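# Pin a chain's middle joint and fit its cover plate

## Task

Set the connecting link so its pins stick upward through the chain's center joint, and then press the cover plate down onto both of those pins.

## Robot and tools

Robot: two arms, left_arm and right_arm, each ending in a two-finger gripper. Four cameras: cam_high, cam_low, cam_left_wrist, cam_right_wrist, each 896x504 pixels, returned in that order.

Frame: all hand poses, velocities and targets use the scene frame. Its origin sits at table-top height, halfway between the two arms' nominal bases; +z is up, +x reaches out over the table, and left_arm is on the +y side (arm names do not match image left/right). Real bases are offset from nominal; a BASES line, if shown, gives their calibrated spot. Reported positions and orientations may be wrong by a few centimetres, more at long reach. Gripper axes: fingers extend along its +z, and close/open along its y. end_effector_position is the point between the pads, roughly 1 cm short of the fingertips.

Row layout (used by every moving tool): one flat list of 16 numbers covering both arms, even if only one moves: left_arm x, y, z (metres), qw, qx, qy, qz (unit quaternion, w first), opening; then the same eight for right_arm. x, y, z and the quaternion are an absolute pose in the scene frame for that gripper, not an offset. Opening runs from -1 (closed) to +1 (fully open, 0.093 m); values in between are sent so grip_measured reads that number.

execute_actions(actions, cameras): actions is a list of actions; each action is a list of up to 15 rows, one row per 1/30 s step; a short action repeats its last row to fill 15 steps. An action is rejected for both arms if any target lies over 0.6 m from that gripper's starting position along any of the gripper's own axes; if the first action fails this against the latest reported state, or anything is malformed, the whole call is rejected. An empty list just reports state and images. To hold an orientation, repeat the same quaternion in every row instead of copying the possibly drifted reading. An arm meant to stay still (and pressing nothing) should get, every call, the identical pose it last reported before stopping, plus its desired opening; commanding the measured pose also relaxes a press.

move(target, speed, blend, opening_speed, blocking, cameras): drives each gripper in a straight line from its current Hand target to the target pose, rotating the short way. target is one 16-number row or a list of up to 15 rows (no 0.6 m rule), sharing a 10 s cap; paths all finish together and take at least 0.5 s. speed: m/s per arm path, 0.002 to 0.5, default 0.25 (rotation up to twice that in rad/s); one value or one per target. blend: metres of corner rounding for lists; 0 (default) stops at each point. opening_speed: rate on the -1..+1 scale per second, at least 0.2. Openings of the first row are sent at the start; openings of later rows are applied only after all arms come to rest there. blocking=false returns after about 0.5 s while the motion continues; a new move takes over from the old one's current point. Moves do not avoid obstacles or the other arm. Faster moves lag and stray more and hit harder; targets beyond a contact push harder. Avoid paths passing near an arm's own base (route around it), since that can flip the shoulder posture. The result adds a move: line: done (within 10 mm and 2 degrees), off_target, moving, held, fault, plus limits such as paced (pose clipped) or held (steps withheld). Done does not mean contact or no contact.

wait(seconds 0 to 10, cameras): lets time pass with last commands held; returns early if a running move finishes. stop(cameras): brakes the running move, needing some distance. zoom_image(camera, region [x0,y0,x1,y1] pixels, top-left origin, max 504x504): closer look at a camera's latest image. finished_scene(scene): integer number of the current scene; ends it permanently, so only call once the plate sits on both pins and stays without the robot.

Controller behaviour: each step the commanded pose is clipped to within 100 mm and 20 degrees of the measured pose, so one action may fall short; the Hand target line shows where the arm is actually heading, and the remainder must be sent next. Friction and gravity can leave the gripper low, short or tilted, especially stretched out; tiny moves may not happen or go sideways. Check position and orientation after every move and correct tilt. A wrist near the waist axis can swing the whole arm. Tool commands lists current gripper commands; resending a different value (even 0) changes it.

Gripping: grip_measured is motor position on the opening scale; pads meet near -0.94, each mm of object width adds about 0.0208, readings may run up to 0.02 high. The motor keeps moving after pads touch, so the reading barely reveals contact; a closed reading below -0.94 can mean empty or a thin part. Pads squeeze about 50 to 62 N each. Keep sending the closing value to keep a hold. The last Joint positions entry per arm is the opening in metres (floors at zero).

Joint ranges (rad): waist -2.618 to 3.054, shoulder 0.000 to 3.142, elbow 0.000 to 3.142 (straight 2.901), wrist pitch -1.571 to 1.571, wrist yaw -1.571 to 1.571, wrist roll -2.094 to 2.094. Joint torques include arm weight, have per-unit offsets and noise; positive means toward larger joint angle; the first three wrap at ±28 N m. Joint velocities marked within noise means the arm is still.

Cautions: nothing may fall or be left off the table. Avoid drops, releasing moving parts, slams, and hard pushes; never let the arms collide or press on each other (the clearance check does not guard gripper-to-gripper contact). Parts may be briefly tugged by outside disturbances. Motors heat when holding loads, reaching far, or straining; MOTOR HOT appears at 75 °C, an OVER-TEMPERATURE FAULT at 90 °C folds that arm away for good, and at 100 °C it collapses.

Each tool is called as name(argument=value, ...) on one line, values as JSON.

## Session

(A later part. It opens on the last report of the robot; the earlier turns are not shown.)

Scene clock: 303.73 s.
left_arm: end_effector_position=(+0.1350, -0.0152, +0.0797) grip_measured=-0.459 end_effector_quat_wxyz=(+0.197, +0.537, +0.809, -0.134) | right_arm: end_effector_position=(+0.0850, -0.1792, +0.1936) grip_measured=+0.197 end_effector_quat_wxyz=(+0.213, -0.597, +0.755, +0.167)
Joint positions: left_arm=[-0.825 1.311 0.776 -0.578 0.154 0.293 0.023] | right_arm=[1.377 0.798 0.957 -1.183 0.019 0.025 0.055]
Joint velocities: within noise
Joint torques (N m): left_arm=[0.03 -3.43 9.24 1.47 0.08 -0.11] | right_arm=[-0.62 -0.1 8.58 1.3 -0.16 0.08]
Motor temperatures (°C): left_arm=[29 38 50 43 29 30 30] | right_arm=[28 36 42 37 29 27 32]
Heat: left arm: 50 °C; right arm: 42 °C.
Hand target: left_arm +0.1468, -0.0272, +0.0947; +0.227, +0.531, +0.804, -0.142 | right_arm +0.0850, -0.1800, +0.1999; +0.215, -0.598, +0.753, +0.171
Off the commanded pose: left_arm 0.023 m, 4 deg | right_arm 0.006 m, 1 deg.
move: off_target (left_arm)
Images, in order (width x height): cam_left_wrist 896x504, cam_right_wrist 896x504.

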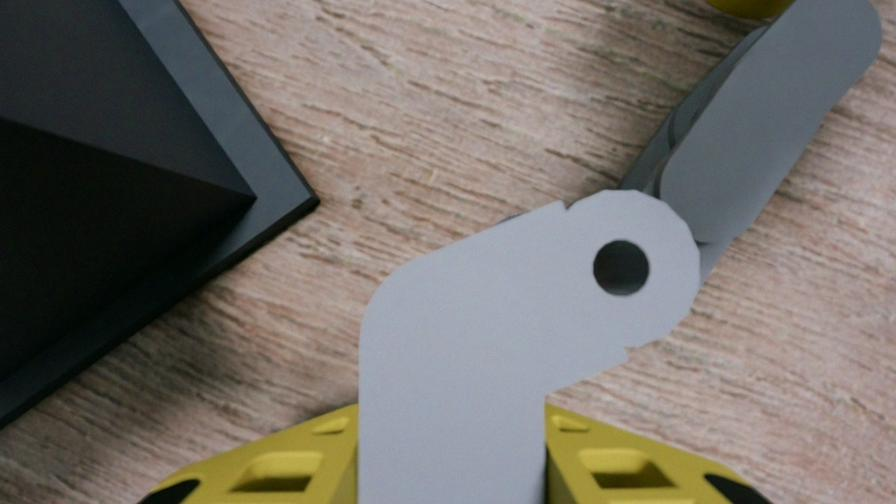

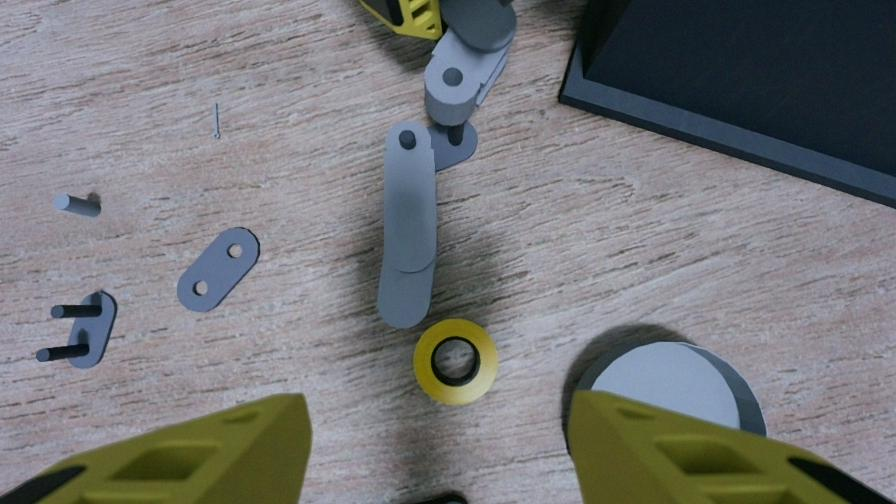

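move(target=[0.1475,-0.028,0.080,0.2267,0.5311,0.8040,-0.1414,-0.7,0.085,-0.18,0.20,0.2150,-0.5978,0.7530,0.1707,0.2], speed=0.05, cameras=["cam_left_wrist","cam_right_wrist"])

zoom_image(camera="cam_right_wrist", region=[380, 20, 560, 180])

zoom_image(camera="cam_left_wrist", region=[520, 140, 740, 340])

Scene clock: 305.37 s.
left_arm: end_effector_position=(+0.1386, -0.0192, +0.0749) grip_measured=-0.459 end_effector_quat_wxyz=(+0.203, +0.537, +0.808, -0.135) | right_arm: end_effector_position=(+0.0850, -0.1792, +0.1936) grip_measured=+0.197 end_effector_quat_wxyz=(+0.213, -0.597, +0.755, +0.167)
Joint positions: left_arm=[-0.825 1.332 0.766 -0.536 0.154 0.293 0.023] | right_arm=[1.377 0.798 0.957 -1.183 0.019 0.025 0.055]
Joint velocities: within noise
Joint torques (N m): left_arm=[0.01 -3.69 6.41 1.64 0.08 -0.11] | right_arm=[-0.64 -0.1 8.58 1.3 -0.16 0.08]
Motor temperatures (°C): left_arm=[29 38 50 43 29 30 30] | right_arm=[28 36 42 37 29 27 32]
Heat: left arm: 50 °C; right arm: 42 °C.
Hand target: left_arm +0.1470, -0.0274, +0.0807; +0.226, +0.531, +0.804, -0.141 | right_arm +0.0850, -0.1800, +0.1999; +0.215, -0.598, +0.753, +0.171
Off the commanded pose: left_arm 0.014 m, 3 deg | right_arm 0.006 m, 1 deg.
move: off_target (left_arm)
Images, in order (width x height): cam_left_wrist 896x504, cam_right_wrist 896x504.

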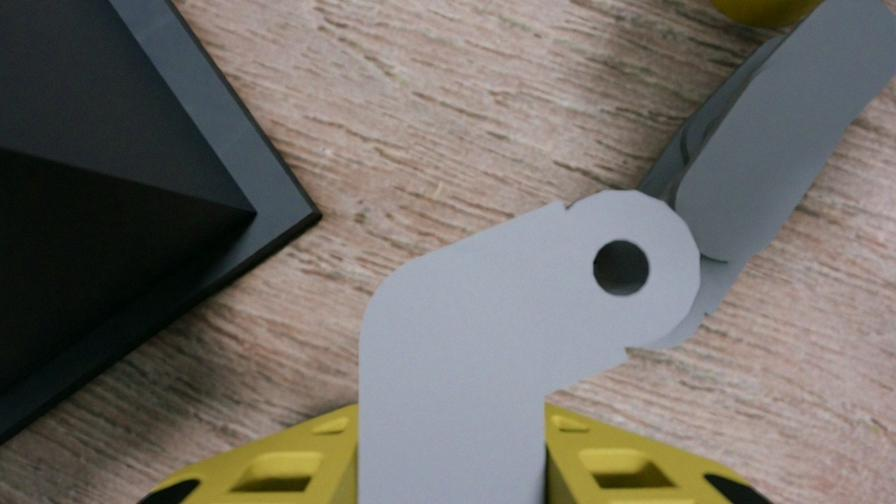

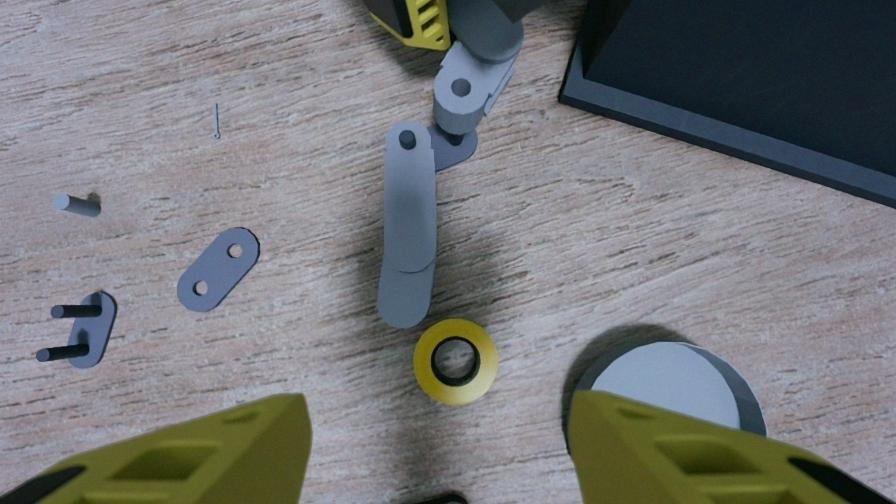

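Scaled by 2.800 from the camera's 896x504 image, which has a finer 1280x720 frame.

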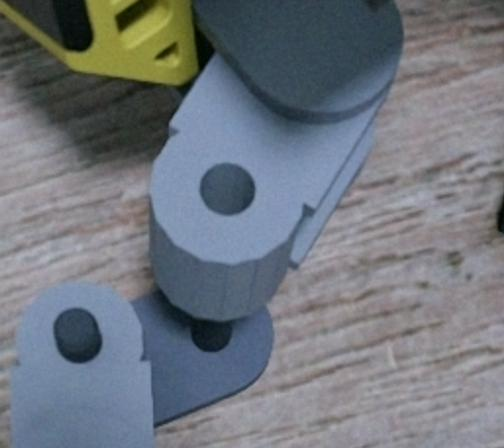

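Scaled by 2.291 from the camera's 896x504 image, which has a finer 1280x720 frame.

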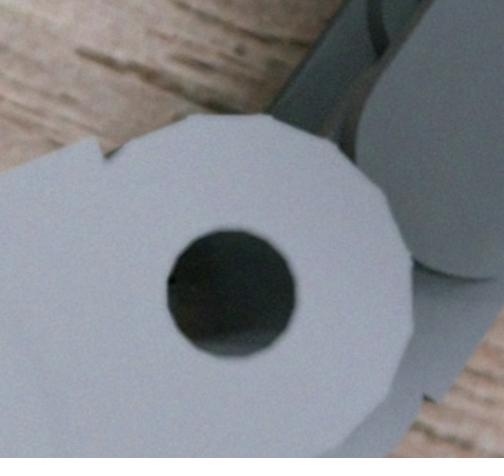

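move(target=[0.1465,-0.0255,0.072,0.2267,0.5311,0.8040,-0.1414,-0.7,0.085,-0.18,0.20,0.2150,-0.5978,0.7530,0.1707,0.2], speed=0.05, cameras=["cam_left_wrist","cam_right_wrist"])

zoom_image(camera="cam_right_wrist", region=[380, 20, 560, 180])

zoom_image(camera="cam_left_wrist", region=[520, 140, 740, 340])

Scene clock: 306.97 s.
left_arm: end_effector_position=(+0.1370, -0.0174, +0.0673) grip_measured=-0.459 end_effector_quat_wxyz=(+0.203, +0.536, +0.808, -0.135) | right_arm: end_effector_position=(+0.0850, -0.1792, +0.1936) grip_measured=+0.197 end_effector_quat_wxyz=(+0.213, -0.597, +0.755, +0.167)
Joint positions: left_arm=[-0.825 1.332 0.734 -0.502 0.154 0.293 0.023] | right_arm=[1.377 0.798 0.957 -1.183 0.019 0.025 0.055]
Joint velocities: within noise
Joint torques (N m): left_arm=[0.29 -3.47 6.32 1.65 0.09 -0.07] | right_arm=[-0.62 -0.09 8.57 1.3 -0.15 0.08]
Motor temperatures (°C): left_arm=[29 38 50 43 29 30 30] | right_arm=[28 36 42 37 29 27 32]
Heat: left arm: 50 °C; right arm: 42 °C.
Hand target: left_arm +0.1460, -0.0250, +0.0726; +0.226, +0.531, +0.804, -0.141 | right_arm +0.0850, -0.1800, +0.1999; +0.215, -0.598, +0.753, +0.171
Off the commanded pose: left_arm 0.013 m, 3 deg | right_arm 0.006 m, 1 deg.
move: off_target (left_arm)
Images, in order (width x height): cam_left_wrist 896x504, cam_right_wrist 896x504.

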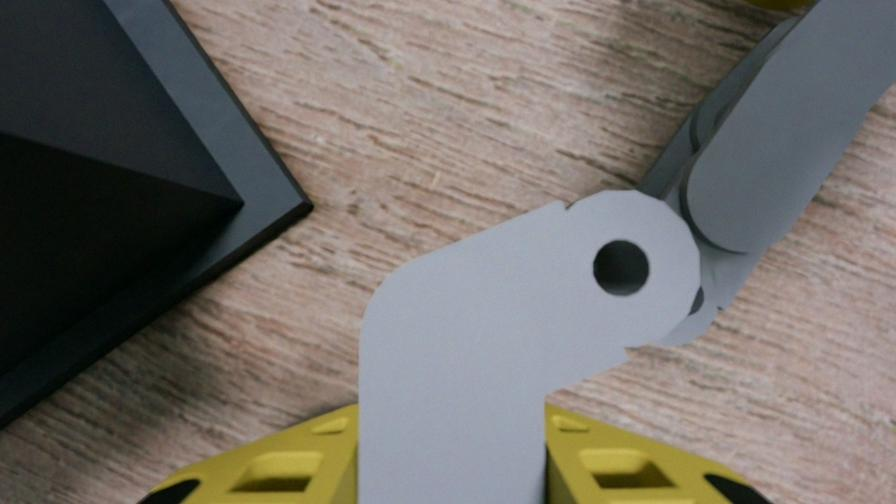

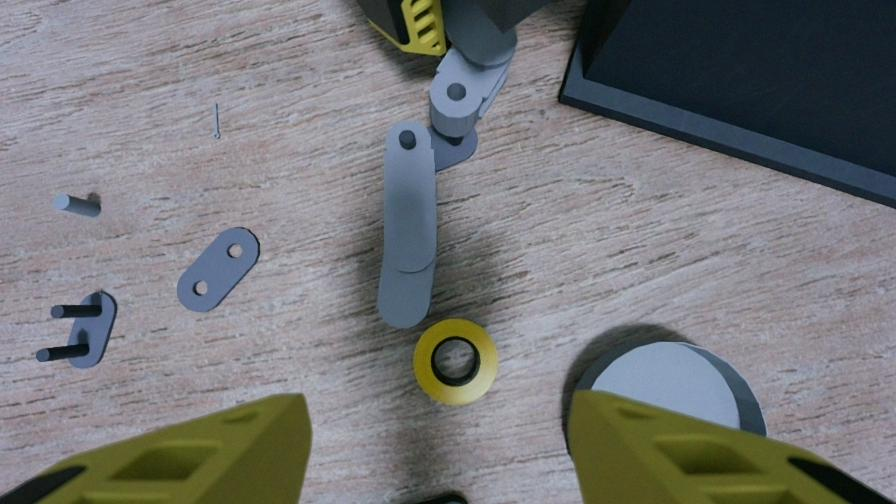

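Scaled by 2.800 from the camera's 896x504 image, which has a finer 1280x720 frame.

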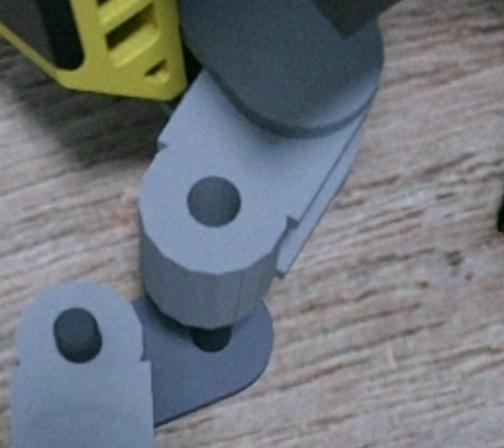

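Scaled by 2.291 from the camera's 896x504 image, which has a finer 1280x720 frame.

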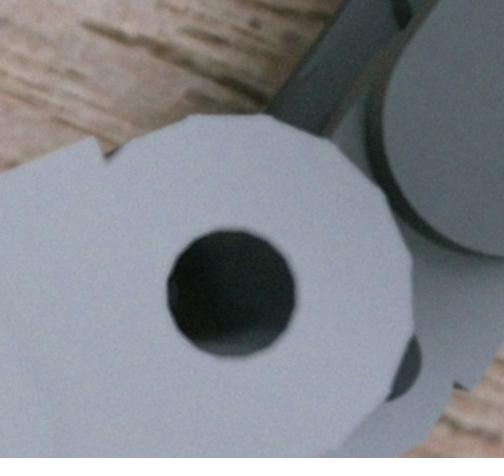

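move(target=[0.1468,-0.0250,0.069,0.2282,0.5227,0.8095,-0.1390,-0.7,0.085,-0.18,0.20,0.2150,-0.5978,0.7530,0.1707,0.2], speed=0.05, cameras=["cam_left_wrist","cam_right_wrist"])

zoom_image(camera="cam_right_wrist", region=[380, 20, 560, 180])

zoom_image(camera="cam_left_wrist", region=[520, 140, 740, 340])

Scene clock: 309.20 s.
left_arm: end_effector_position=(+0.1378, -0.0167, +0.0649) grip_measured=-0.459 end_effector_quat_wxyz=(+0.206, +0.531, +0.811, -0.134) | right_arm: end_effector_position=(+0.0850, -0.1792, +0.1936) grip_measured=+0.197 end_effector_quat_wxyz=(+0.213, -0.597, +0.755, +0.167)
Joint positions: left_arm=[-0.825 1.332 0.722 -0.486 0.148 0.282 0.023] | right_arm=[1.377 0.798 0.957 -1.183 0.019 0.025 0.055]
Joint velocities: within noise
Joint torques (N m): left_arm=[-0.08 -3.29 6.28 1.72 0.02 -0.21] | right_arm=[-0.62 -0.09 8.59 1.3 -0.15 0.08]
Motor temperatures (°C): left_arm=[29 37 50 43 29 30 30] | right_arm=[28 36 42 37 29 27 32]
Heat: left arm: 50 °C; right arm: 42 °C.
Hand target: left_arm +0.1463, -0.0245, +0.0696; +0.228, +0.523, +0.810, -0.139 | right_arm +0.0850, -0.1800, +0.1999; +0.215, -0.598, +0.753, +0.171
Off the commanded pose: left_arm 0.013 m, 3 deg | right_arm 0.006 m, 1 deg.
move: off_target (left_arm)
Images, in order (width x height): cam_left_wrist 896x504, cam_right_wrist 896x504.

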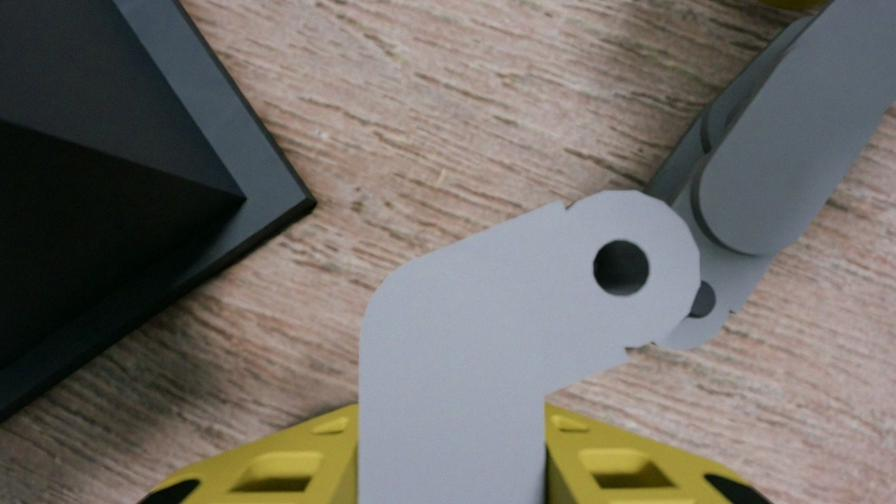

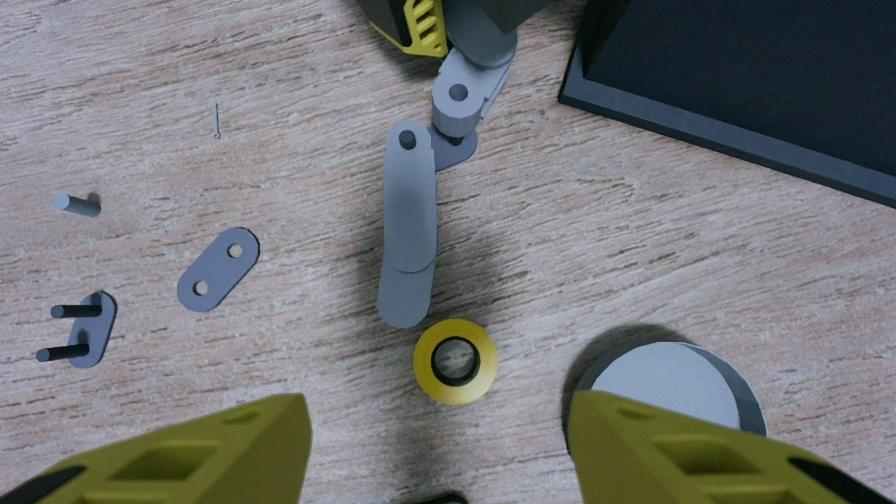

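Scaled by 2.800 from the camera's 896x504 image, which has a finer 1280x720 frame.

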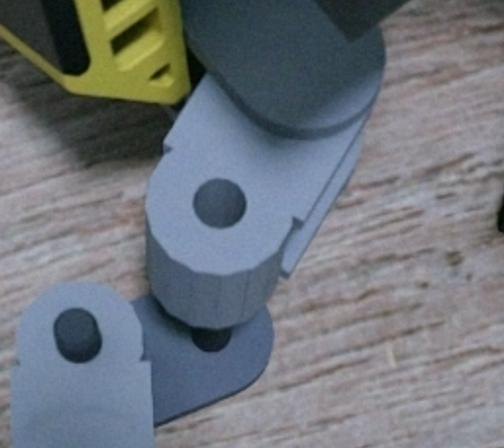

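Scaled by 2.291 from the camera's 896x504 image, which has a finer 1280x720 frame.

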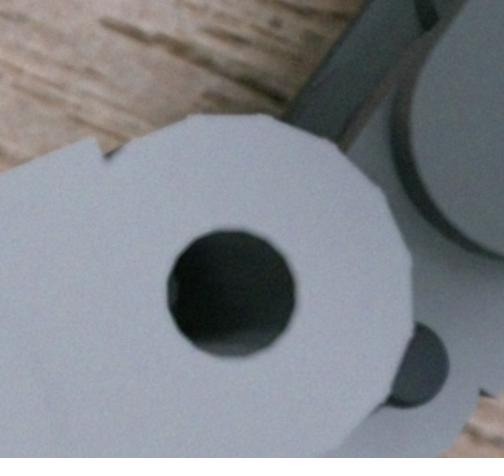

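move(target=[0.1468,-0.0250,0.064,0.2282,0.5227,0.8095,-0.1390,-0.7,0.085,-0.18,0.20,0.2150,-0.5978,0.7530,0.1707,0.2], speed=0.04, cameras=["cam_left_wrist","cam_right_wrist"])

zoom_image(camera="cam_right_wrist", region=[380, 20, 560, 180])

zoom_image(camera="cam_left_wrist", region=[520, 140, 740, 340])

Scene clock: 311.33 s.
left_arm: end_effector_position=(+0.1376, -0.0163, +0.0590) grip_measured=-0.459 end_effector_quat_wxyz=(+0.204, +0.531, +0.812, -0.133) | right_arm: end_effector_position=(+0.0850, -0.1792, +0.1936) grip_measured=+0.197 end_effector_quat_wxyz=(+0.213, -0.597, +0.755, +0.167)
Joint positions: left_arm=[-0.825 1.343 0.707 -0.464 0.147 0.281 0.023] | right_arm=[1.377 0.798 0.957 -1.183 0.019 0.025 0.055]
Joint velocities: within noise
Joint torques (N m): left_arm=[-0.1 -3.58 6.23 1.69 0.04 -0.2] | right_arm=[-0.62 -0.1 8.57 1.3 -0.16 0.08]
Motor temperatures (°C): left_arm=[29 37 49 43 29 30 30] | right_arm=[28 36 42 37 29 27 32]
Heat: left arm: 49 °C; right arm: 42 °C.
Hand target: left_arm +0.1464, -0.0245, +0.0646; +0.228, +0.523, +0.810, -0.139 | right_arm +0.0850, -0.1800, +0.1999; +0.215, -0.598, +0.753, +0.171
Off the commanded pose: left_arm 0.014 m, 3 deg | right_arm 0.006 m, 1 deg.
move: off_target (left_arm)
Images, in order (width x height): cam_left_wrist 896x504, cam_right_wrist 896x504.

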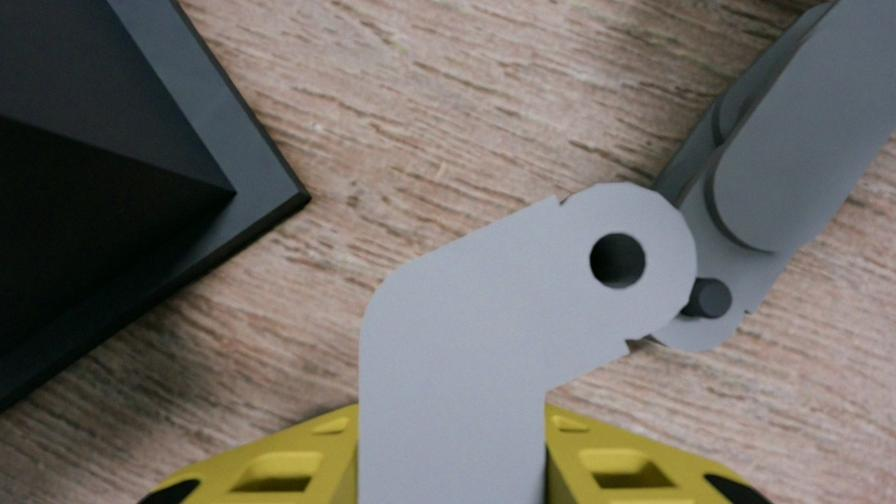

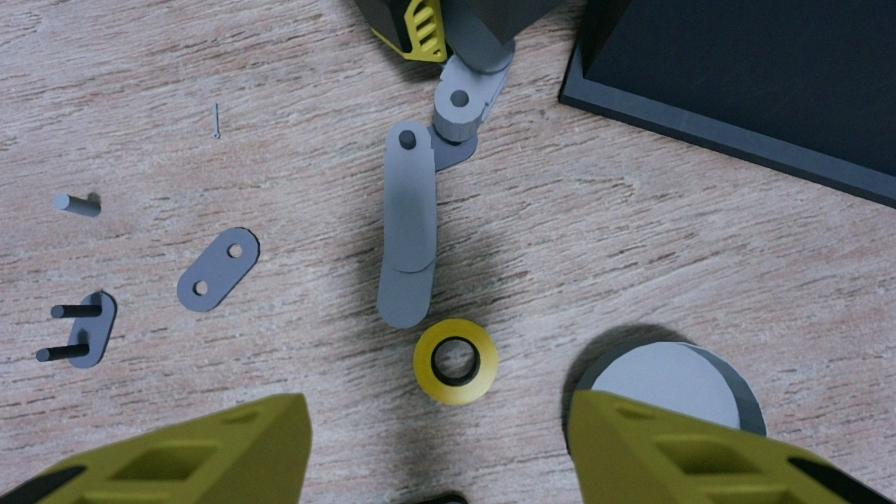

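Scaled by 2.800 from the camera's 896x504 image, which has a finer 1280x720 frame.

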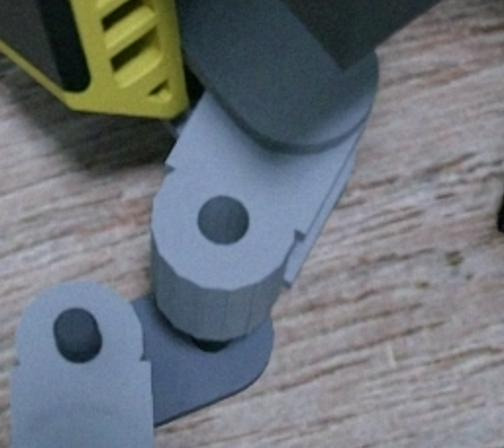

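Scaled by 2.291 from the camera's 896x504 image, which has a finer 1280x720 frame.

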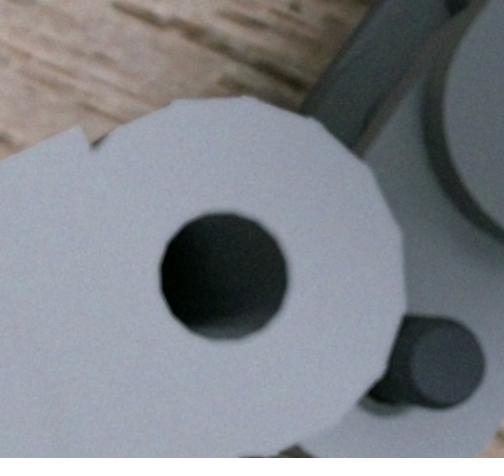

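move(target=[0.1468,-0.0250,0.059,0.2282,0.5227,0.8095,-0.1390,-0.7,0.085,-0.18,0.20,0.2150,-0.5978,0.7530,0.1707,0.2], speed=0.03, cameras=["cam_left_wrist","cam_right_wrist"])

zoom_image(camera="cam_right_wrist", region=[380, 20, 560, 180])

zoom_image(camera="cam_left_wrist", region=[520, 140, 740, 340])

Scene clock: 313.07 s.
left_arm: end_effector_position=(+0.1376, -0.0162, +0.0540) grip_measured=-0.459 end_effector_quat_wxyz=(+0.204, +0.531, +0.812, -0.133) | right_arm: end_effector_position=(+0.0850, -0.1792, +0.1936) grip_measured=+0.197 end_effector_quat_wxyz=(+0.213, -0.597, +0.755, +0.167)
Joint positions: left_arm=[-0.825 1.353 0.693 -0.44 0.147 0.281 0.023] | right_arm=[1.377 0.798 0.957 -1.183 0.019 0.025 0.055]
Joint velocities: within noise
Joint torques (N m): left_arm=[-0.08 -3.63 6.2 1.68 0.04 -0.2] | right_arm=[-0.62 -0.1 8.58 1.3 -0.16 0.08]
Motor temperatures (°C): left_arm=[29 37 50 44 29 30 30] | right_arm=[28 35 42 37 29 27 32]
Heat: left arm: 50 °C; right arm: 42 °C.
Hand target: left_arm +0.1464, -0.0245, +0.0597; +0.228, +0.523, +0.810, -0.139 | right_arm +0.0850, -0.1800, +0.1999; +0.215, -0.598, +0.753, +0.171
Off the commanded pose: left_arm 0.014 m, 3 deg | right_arm 0.006 m, 1 deg.
move: off_target (left_arm)
Images, in order (width x height): cam_left_wrist 896x504, cam_right_wrist 896x504.

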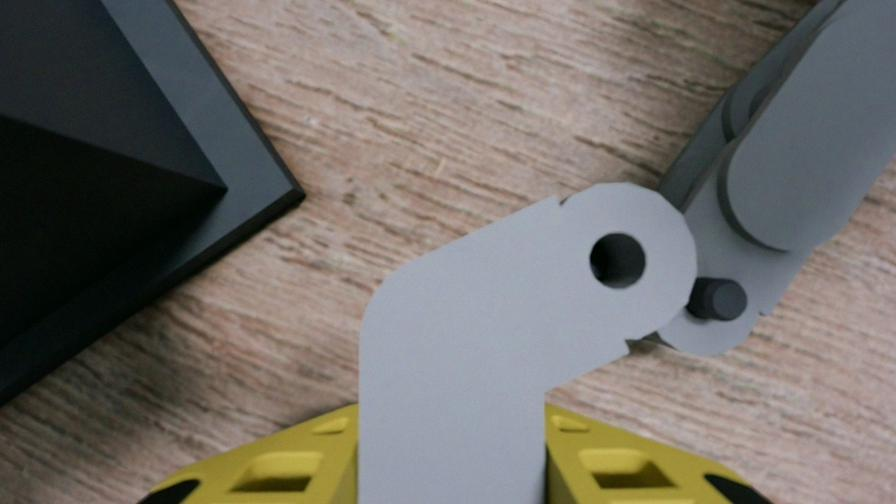

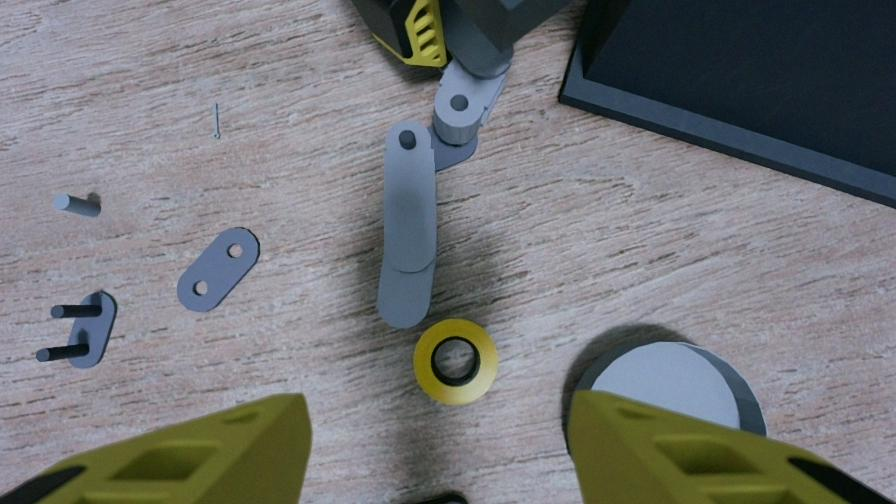

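Scaled by 2.800 from the camera's 896x504 image, which has a finer 1280x720 frame.

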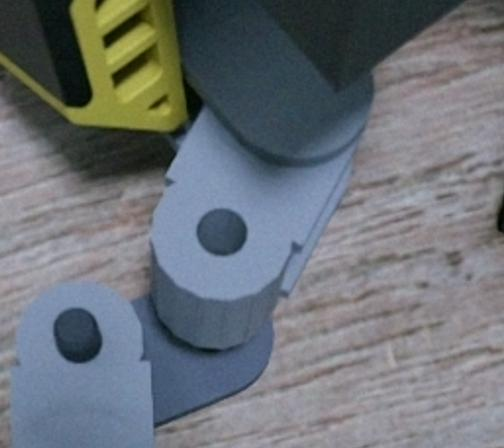

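Scaled by 2.291 from the camera's 896x504 image, which has a finer 1280x720 frame.

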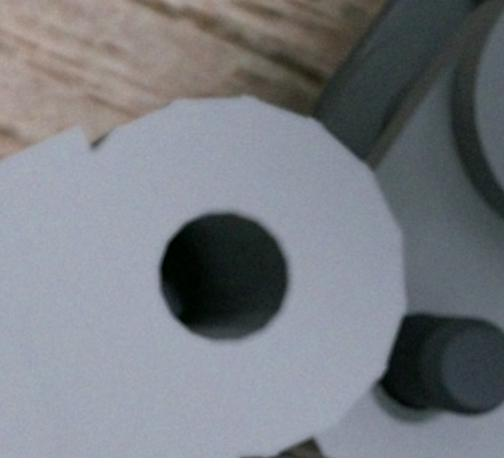

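move(target=[0.1468,-0.0250,0.050,0.2282,0.5227,0.8095,-0.1390,-0.7,0.085,-0.18,0.20,0.2150,-0.5978,0.7530,0.1707,0.2], speed=0.03, cameras=["cam_left_wrist","cam_right_wrist"])

zoom_image(camera="cam_right_wrist", region=[380, 20, 560, 180])

Scene clock: 314.77 s.
left_arm: end_effector_position=(+0.1375, -0.0161, +0.0450) grip_measured=-0.459 end_effector_quat_wxyz=(+0.204, +0.531, +0.812, -0.133) | right_arm: end_effector_position=(+0.0850, -0.1792, +0.1936) grip_measured=+0.197 end_effector_quat_wxyz=(+0.213, -0.597, +0.755, +0.167)
Joint positions: left_arm=[-0.825 1.371 0.667 -0.397 0.147 0.281 0.023] | right_arm=[1.377 0.798 0.957 -1.183 0.019 0.025 0.055]
Joint velocities: within noise
Joint torques (N m): left_arm=[-0.06 -3.66 6.11 1.7 0.04 -0.2] | right_arm=[-0.62 -0.09 8.57 1.3 -0.16 0.08]
Motor temperatures (°C): left_arm=[29 37 49 44 29 30 30] | right_arm=[28 35 42 37 29 27 32]
Heat: left arm: 49 °C; right arm: 42 °C.
Hand target: left_arm +0.1463, -0.0244, +0.0507; +0.228, +0.523, +0.810, -0.139 | right_arm +0.0850, -0.1800, +0.1999; +0.215, -0.598, +0.753, +0.171
Off the commanded pose: left_arm 0.014 m, 3 deg | right_arm 0.006 m, 1 deg.
move: off_target (left_arm)
Images, in order (width x height): cam_left_wrist 896x504, cam_right_wrist 896x504.

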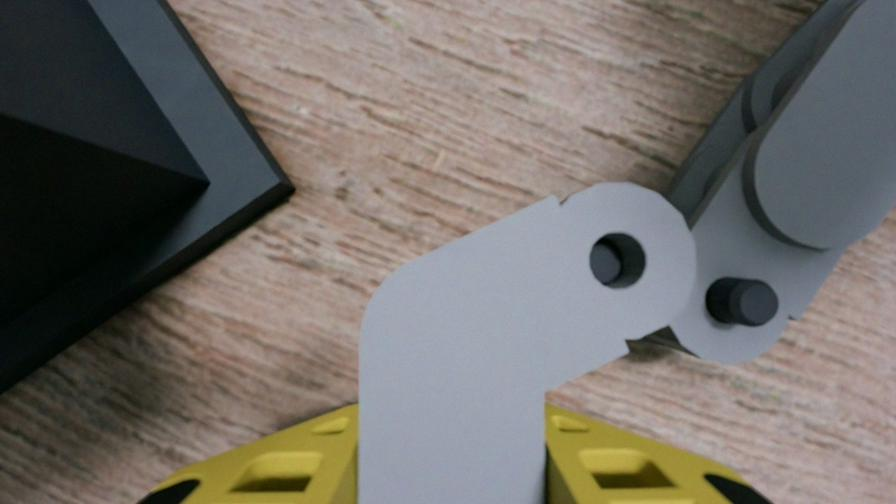

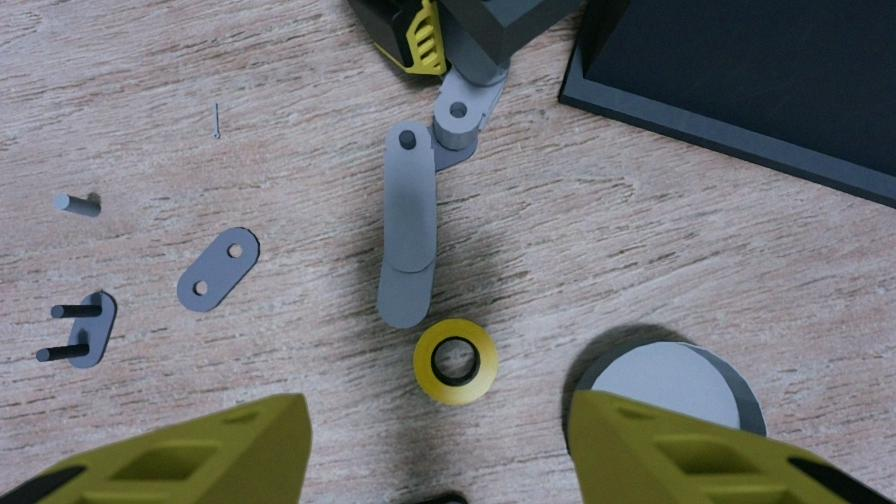

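Scaled by 2.800 from the camera's 896x504 image, which has a finer 1280x720 frame.

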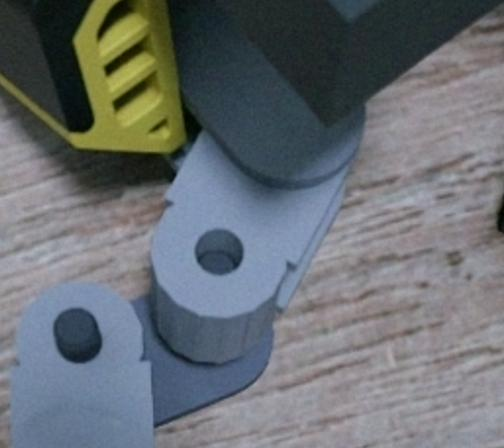

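move(target=[0.1468,-0.0250,0.041,0.2282,0.5227,0.8095,-0.1390,-0.7,0.085,-0.18,0.20,0.2150,-0.5978,0.7530,0.1707,0.2], speed=0.03, cameras=["cam_left_wrist","cam_right_wrist"])

move(target=[0.1468,-0.0250,0.036,0.2282,0.5227,0.8095,-0.1390,-0.7,0.085,-0.18,0.20,0.2150,-0.5978,0.7530,0.1707,0.2], speed=0.03, cameras=["cam_left_wrist","cam_right_wrist"])

zoom_image(camera="cam_right_wrist", region=[380, 20, 560, 180])

Scene clock: 317.20 s.
left_arm: end_effector_position=(+0.1376, -0.0162, +0.0361) grip_measured=-0.459 end_effector_quat_wxyz=(+0.204, +0.531, +0.812, -0.133) | right_arm: end_effector_position=(+0.0850, -0.1792, +0.1936) grip_measured=+0.197 end_effector_quat_wxyz=(+0.213, -0.597, +0.755, +0.167)
Joint positions: left_arm=[-0.825 1.391 0.643 -0.352 0.147 0.281 0.023] | right_arm=[1.377 0.798 0.957 -1.183 0.019 0.025 0.055]
Joint velocities: within noise
Joint torques (N m): left_arm=[-0.06 -3.74 5.98 1.69 0.05 -0.2] | right_arm=[-0.61 -0.08 8.55 1.3 -0.16 0.08]
Motor temperatures (°C): left_arm=[29 37 49 44 29 30 30] | right_arm=[28 35 42 37 29 27 32]
Heat: left arm: 49 °C; right arm: 42 °C.
Hand target: left_arm +0.1464, -0.0245, +0.0417; +0.228, +0.523, +0.810, -0.139 | right_arm +0.0850, -0.1800, +0.1999; +0.215, -0.598, +0.753, +0.171
Off the commanded pose: left_arm 0.014 m, 3 deg | right_arm 0.006 m, 1 deg.
move: off_target (left_arm)
Images, in order (width x height): cam_left_wrist 896x504, cam_right_wrist 896x504.

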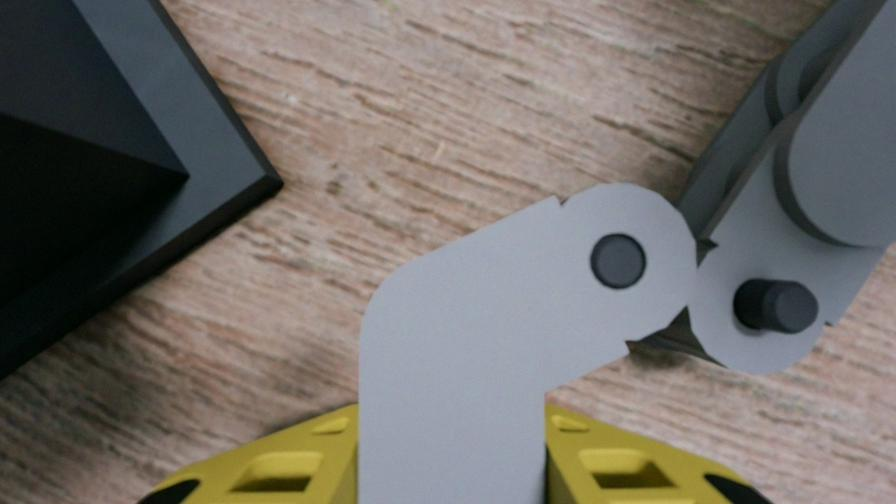

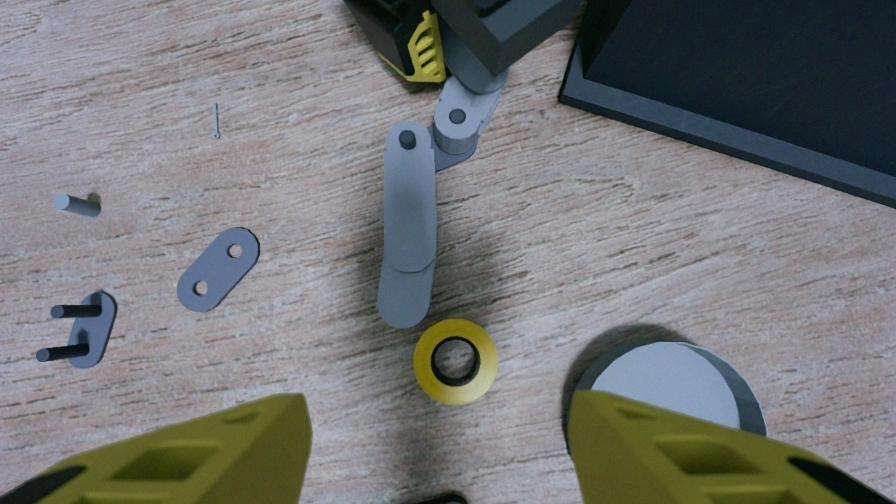

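Scene clock: 318.00 s.
left_arm: end_effector_position=(+0.1377, -0.0163, +0.0312) grip_measured=-0.459 end_effector_quat_wxyz=(+0.204, +0.531, +0.812, -0.133) | right_arm: end_effector_position=(+0.0850, -0.1792, +0.1936) grip_measured=+0.197 end_effector_quat_wxyz=(+0.213, -0.597, +0.755, +0.167)
Joint positions: left_arm=[-0.825 1.403 0.63 -0.327 0.147 0.281 0.023] | right_arm=[1.377 0.798 0.957 -1.183 0.019 0.025 0.055]
Joint velocities: within noise
Joint torques (N m): left_arm=[-0.06 -3.74 5.89 1.74 0.05 -0.2] | right_arm=[-0.62 -0.09 8.58 1.3 -0.16 0.08]
Motor temperatures (°C): left_arm=[29 37 49 44 29 30 30] | right_arm=[28 35 42 37 29 27 32]
Heat: left arm: 49 °C; right arm: 42 °C.
Hand target: left_arm +0.1464, -0.0245, +0.0367; +0.228, +0.523, +0.810, -0.139 | right_arm +0.0850, -0.1800, +0.1999; +0.215, -0.598, +0.753, +0.171
Off the commanded pose: left_arm 0.013 m, 3 deg | right_arm 0.006 m, 1 deg.
move: off_target (left_arm)
Images, in order (width x height): cam_left_wrist 896x504, cam_right_wrist 896x504.

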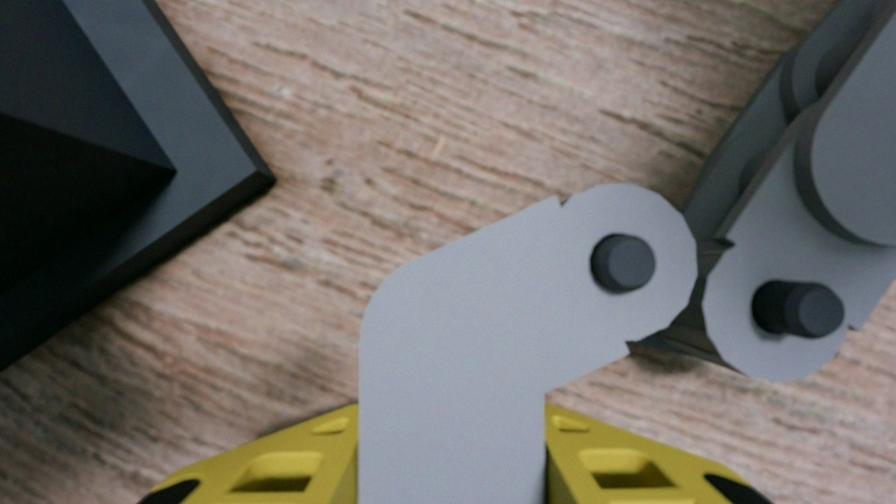

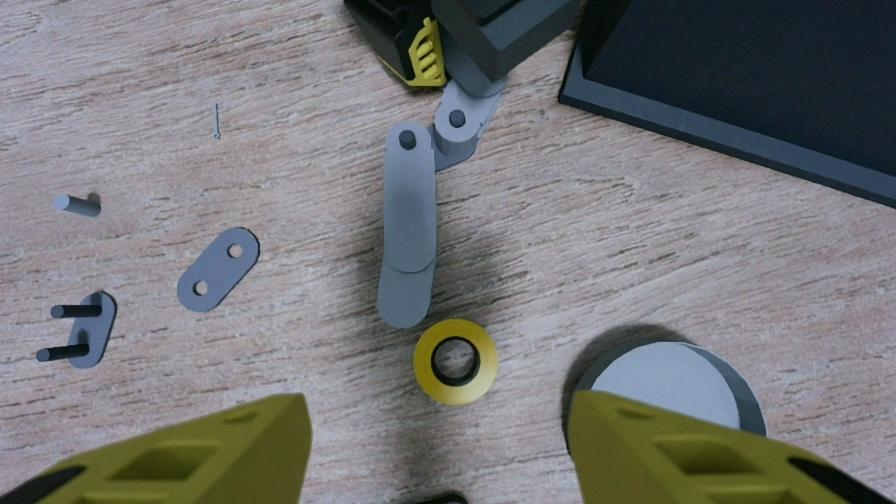

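Scaled by 2.800 from the camera's 896x504 image, which has a finer 1280x720 frame.

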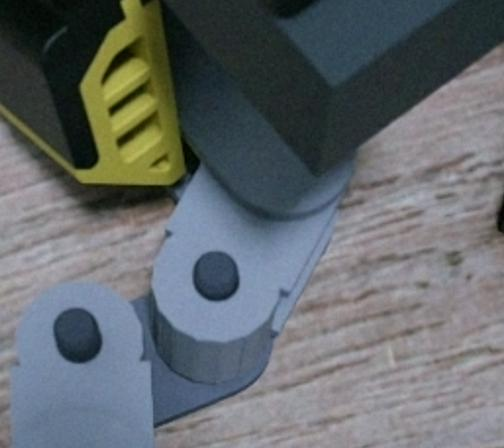

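move(target=[0.1468,-0.0250,0.031,0.2282,0.5227,0.8095,-0.1390,-0.7,0.085,-0.18,0.20,0.2150,-0.5978,0.7530,0.1707,0.2], speed=0.02, cameras=["cam_left_wrist","cam_right_wrist"])

zoom_image(camera="cam_right_wrist", region=[380, 20, 560, 180])

Scene clock: 319.23 s.
left_arm: end_effector_position=(+0.1383, -0.0169, +0.0275) grip_measured=-0.459 end_effector_quat_wxyz=(+0.206, +0.531, +0.811, -0.134) | right_arm: end_effector_position=(+0.0850, -0.1792, +0.1936) grip_measured=+0.197 end_effector_quat_wxyz=(+0.213, -0.597, +0.755, +0.167)
Joint positions: left_arm=[-0.825 1.413 0.618 -0.299 0.147 0.281 0.023] | right_arm=[1.377 0.798 0.957 -1.183 0.019 0.025 0.055]
Joint velocities: within noise
Joint torques (N m): left_arm=[-0.08 -3.47 5.81 1.72 0.04 -0.2] | right_arm=[-0.64 -0.1 8.59 1.3 -0.16 0.08]
Motor temperatures (°C): left_arm=[29 37 49 44 29 30 30] | right_arm=[28 35 43 37 29 27 32]
Heat: left arm: 49 °C; right arm: 43 °C.
Hand target: left_arm +0.1464, -0.0246, +0.0316; +0.228, +0.523, +0.810, -0.139 | right_arm +0.0850, -0.1800, +0.1999; +0.215, -0.598, +0.753, +0.171
Off the commanded pose: left_arm 0.012 m, 3 deg | right_arm 0.006 m, 1 deg.
move: off_target (left_arm)
Images, in order (width x height): cam_left_wrist 896x504, cam_right_wrist 896x504.

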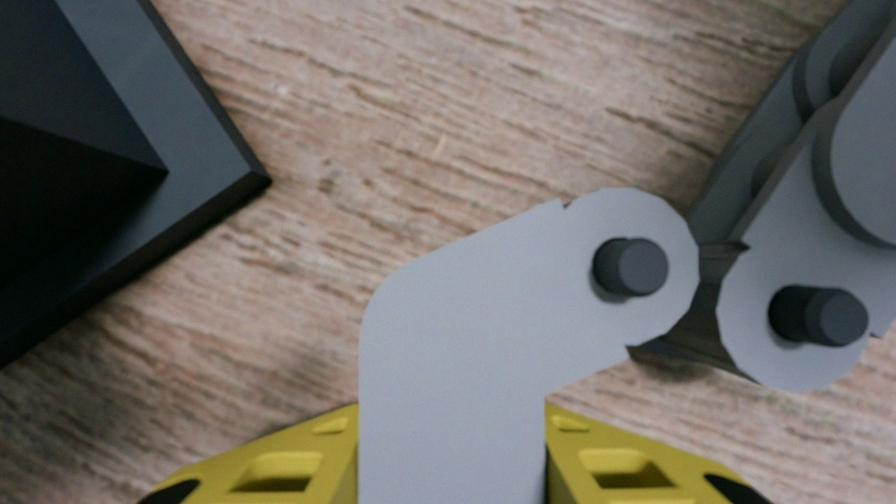

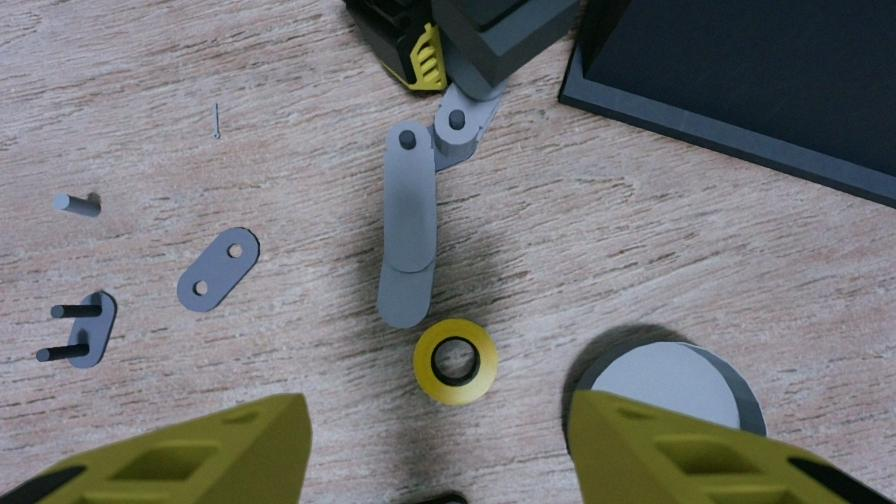

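Scaled by 2.800 from the camera's 896x504 image, which has a finer 1280x720 frame.

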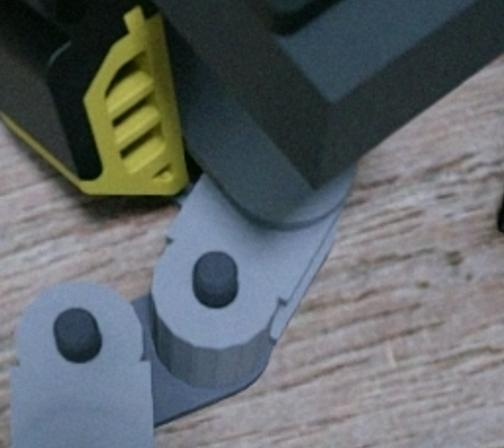

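move(target=[0.1468,-0.0250,0.0315,0.2282,0.5227,0.8095,-0.1390,-0.15,0.085,-0.18,0.20,0.2150,-0.5978,0.7530,0.1707,0.2], speed=0.02, opening_speed=0.4, cameras=["cam_left_wrist","cam_right_wrist"])

zoom_image(camera="cam_right_wrist", region=[380, 20, 560, 180])

Scene clock: 321.30 s.
left_arm: end_effector_position=(+0.1430, -0.0222, +0.0313) grip_measured=-0.152 end_effector_quat_wxyz=(+0.222, +0.530, +0.807, -0.138) | right_arm: end_effector_position=(+0.0850, -0.1792, +0.1936) grip_measured=+0.197 end_effector_quat_wxyz=(+0.213, -0.597, +0.755, +0.167)
Joint positions: left_arm=[-0.825 1.413 0.618 -0.266 0.146 0.281 0.038] | right_arm=[1.377 0.798 0.957 -1.183 0.019 0.025 0.055]
Joint velocities: within noise
Joint torques (N m): left_arm=[-0.13 -3.36 5.94 1.46 0.04 -0.2] | right_arm=[-0.62 -0.09 8.58 1.3 -0.15 0.08]
Motor temperatures (°C): left_arm=[29 37 49 44 29 30 30] | right_arm=[28 35 43 37 29 27 32]
Heat: left arm: 49 °C; right arm: 43 °C.
Hand target: left_arm +0.1468, -0.0250, +0.0317; +0.228, +0.523, +0.810, -0.139 | right_arm +0.0850, -0.1800, +0.1999; +0.215, -0.598, +0.753, +0.171
Off the commanded pose: left_arm 0.005 m, 1 deg | right_arm 0.006 m, 1 deg.
move: done
Images, in order (width x height): cam_left_wrist 896x504, cam_right_wrist 896x504.

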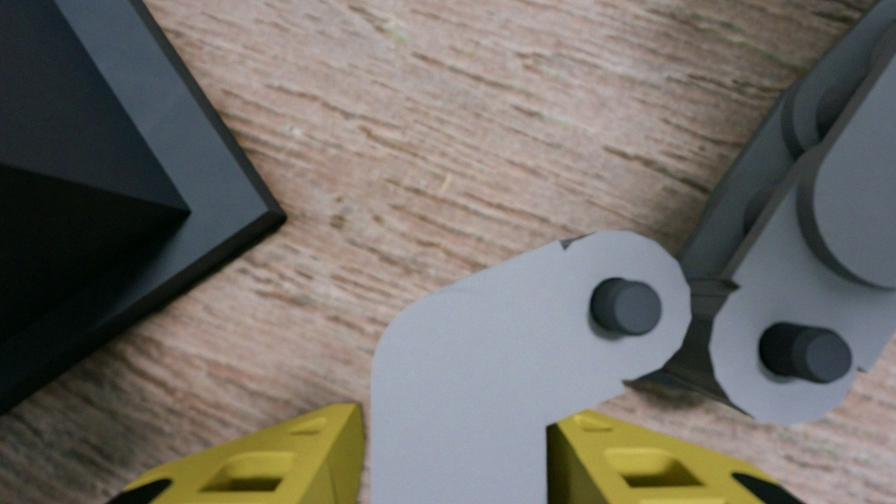

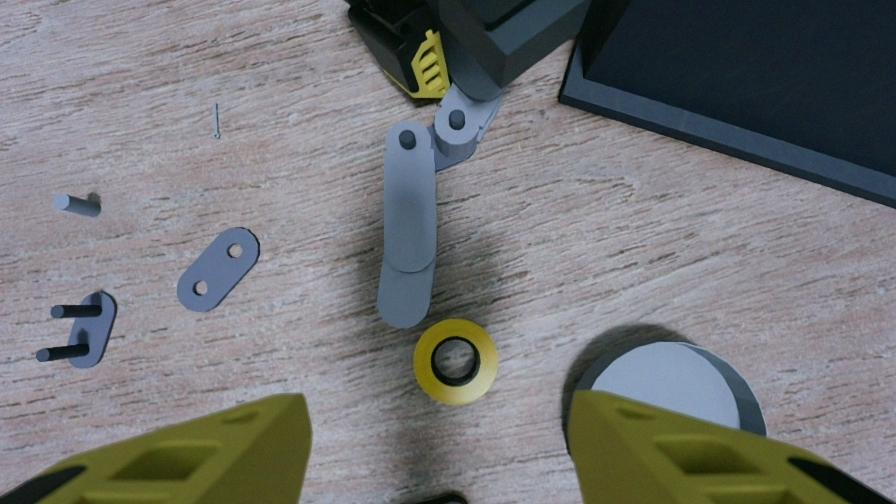

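Scaled by 2.800 from the camera's 896x504 image, which has a finer 1280x720 frame.

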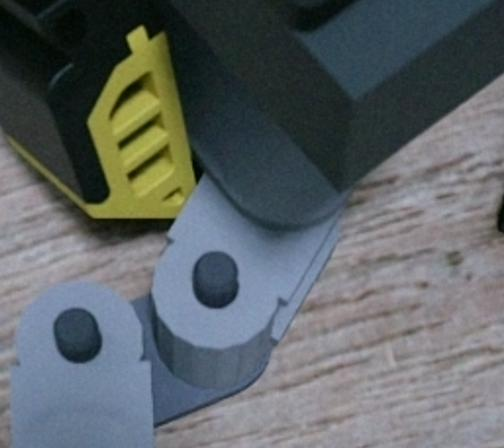

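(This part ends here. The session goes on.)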